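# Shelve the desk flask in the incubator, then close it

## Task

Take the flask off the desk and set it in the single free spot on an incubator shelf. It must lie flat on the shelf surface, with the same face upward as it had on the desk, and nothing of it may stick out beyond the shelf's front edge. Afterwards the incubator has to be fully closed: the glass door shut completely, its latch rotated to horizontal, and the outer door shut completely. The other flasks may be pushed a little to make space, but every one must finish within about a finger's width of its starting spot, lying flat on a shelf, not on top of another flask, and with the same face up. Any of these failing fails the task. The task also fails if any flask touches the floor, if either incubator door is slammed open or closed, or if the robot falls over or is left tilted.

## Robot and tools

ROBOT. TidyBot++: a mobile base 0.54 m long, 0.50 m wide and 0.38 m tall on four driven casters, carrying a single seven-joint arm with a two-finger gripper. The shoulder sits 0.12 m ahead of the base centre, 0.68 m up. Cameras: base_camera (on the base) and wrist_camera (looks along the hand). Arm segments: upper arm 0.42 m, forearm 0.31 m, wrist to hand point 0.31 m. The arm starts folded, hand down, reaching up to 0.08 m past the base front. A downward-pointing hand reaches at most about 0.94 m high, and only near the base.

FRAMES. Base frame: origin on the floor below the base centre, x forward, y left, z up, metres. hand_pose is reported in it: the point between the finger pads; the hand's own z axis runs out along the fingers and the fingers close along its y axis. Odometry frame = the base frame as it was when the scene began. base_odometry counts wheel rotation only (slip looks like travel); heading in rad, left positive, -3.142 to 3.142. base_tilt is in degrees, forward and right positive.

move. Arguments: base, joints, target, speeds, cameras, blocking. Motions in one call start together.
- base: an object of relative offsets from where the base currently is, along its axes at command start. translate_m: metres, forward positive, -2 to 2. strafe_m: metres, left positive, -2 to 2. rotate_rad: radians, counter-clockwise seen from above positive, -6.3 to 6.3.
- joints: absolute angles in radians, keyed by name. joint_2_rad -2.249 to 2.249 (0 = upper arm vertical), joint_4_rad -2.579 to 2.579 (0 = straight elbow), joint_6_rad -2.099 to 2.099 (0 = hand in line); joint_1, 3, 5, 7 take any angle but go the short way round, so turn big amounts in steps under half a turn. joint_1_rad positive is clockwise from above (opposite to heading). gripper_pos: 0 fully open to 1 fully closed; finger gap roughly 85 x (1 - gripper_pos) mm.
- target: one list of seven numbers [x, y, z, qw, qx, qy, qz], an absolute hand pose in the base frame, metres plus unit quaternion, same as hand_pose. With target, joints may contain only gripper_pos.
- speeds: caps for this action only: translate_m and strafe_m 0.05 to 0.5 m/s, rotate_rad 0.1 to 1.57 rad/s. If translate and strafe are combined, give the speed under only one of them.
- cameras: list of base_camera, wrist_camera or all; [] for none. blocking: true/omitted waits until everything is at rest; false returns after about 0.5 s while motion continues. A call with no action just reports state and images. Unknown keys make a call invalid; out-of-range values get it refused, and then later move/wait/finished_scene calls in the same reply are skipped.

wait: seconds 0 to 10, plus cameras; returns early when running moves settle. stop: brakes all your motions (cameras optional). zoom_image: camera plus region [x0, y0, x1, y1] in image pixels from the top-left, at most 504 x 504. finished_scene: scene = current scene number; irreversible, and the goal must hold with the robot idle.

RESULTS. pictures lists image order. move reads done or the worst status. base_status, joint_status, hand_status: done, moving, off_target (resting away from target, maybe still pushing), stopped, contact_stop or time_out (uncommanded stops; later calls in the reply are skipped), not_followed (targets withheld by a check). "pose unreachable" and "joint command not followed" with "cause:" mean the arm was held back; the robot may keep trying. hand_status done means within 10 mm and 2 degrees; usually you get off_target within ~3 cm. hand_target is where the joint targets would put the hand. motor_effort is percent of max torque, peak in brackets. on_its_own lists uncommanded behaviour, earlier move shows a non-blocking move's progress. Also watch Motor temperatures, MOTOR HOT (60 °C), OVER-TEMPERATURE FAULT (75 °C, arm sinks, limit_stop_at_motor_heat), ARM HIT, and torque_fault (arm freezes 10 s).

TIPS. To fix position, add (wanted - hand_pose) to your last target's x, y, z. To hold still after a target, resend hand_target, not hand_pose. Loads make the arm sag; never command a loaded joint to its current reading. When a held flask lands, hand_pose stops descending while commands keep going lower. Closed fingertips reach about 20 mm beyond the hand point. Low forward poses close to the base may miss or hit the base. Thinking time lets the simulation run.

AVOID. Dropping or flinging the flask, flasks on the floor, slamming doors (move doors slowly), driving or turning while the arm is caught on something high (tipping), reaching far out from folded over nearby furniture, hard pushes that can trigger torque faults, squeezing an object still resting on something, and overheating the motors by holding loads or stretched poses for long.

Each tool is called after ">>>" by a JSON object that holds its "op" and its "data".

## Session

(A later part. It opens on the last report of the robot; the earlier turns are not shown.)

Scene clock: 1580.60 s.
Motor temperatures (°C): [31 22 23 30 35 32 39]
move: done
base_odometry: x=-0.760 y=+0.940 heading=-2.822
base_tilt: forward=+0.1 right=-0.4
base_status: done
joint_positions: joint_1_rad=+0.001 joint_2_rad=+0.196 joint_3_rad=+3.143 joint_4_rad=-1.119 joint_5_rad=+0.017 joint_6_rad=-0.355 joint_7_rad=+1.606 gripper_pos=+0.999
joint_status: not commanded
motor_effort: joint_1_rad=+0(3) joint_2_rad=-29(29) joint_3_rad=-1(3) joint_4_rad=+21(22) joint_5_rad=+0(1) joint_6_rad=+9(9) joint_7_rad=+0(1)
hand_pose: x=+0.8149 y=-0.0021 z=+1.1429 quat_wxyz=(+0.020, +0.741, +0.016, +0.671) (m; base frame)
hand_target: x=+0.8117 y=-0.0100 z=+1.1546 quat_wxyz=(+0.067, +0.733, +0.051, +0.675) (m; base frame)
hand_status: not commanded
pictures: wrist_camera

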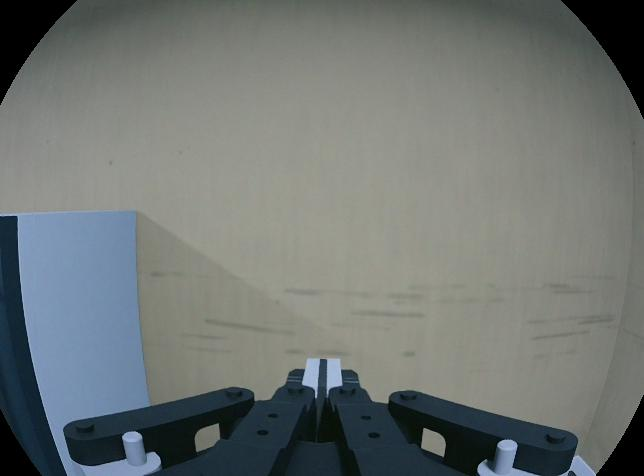

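>>> {"op": "move", "data": {"base": {"rotate_rad": 0.45}, "cameras": ["wrist_camera"]}}

>>> {"op": "zoom_image", "data": {"camera": "wrist_camera", "region": [100, 180, 400, 400]}}

Scene clock: 1585.90 s.
Motor temperatures (°C): [31 22 23 30 35 32 39]
move: done
base_odometry: x=-0.760 y=+0.940 heading=-2.372
base_tilt: forward=+0.0 right=-0.3
base_status: done
joint_positions: joint_1_rad=-0.008 joint_2_rad=+0.196 joint_3_rad=+3.143 joint_4_rad=-1.119 joint_5_rad=+0.017 joint_6_rad=-0.355 joint_7_rad=+1.606 gripper_pos=+0.999
joint_status: not commanded
motor_effort: joint_1_rad=+0(4) joint_2_rad=-29(30) joint_3_rad=-1(4) joint_4_rad=+22(22) joint_5_rad=+1(1) joint_6_rad=+9(9) joint_7_rad=+0(1)
hand_pose: x=+0.8149 y=+0.0044 z=+1.1429 quat_wxyz=(+0.017, +0.741, +0.020, +0.671) (m; base frame)
hand_target: x=+0.8117 y=-0.0100 z=+1.1546 quat_wxyz=(+0.067, +0.733, +0.051, +0.675) (m; base frame)
hand_status: not commanded
pictures: wrist_camera

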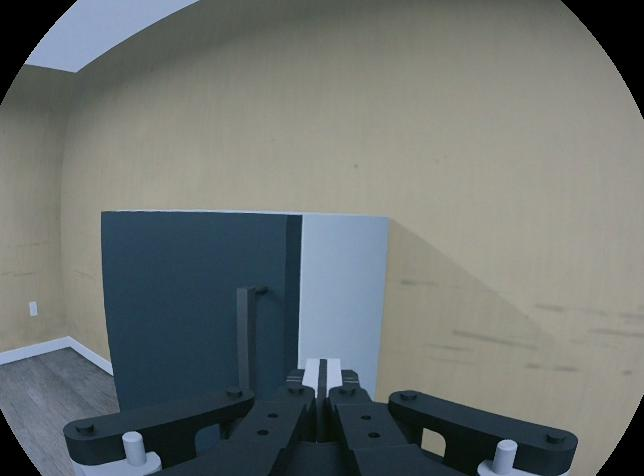

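Scaled by 1.680.

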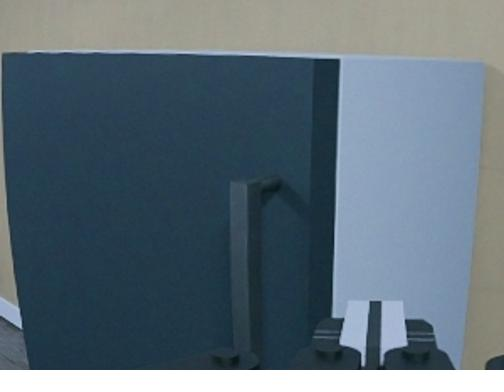

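Fully shut.

>>> {"op": "finished_scene", "data": {"scene": 2}}

The scene is finished: the task was done.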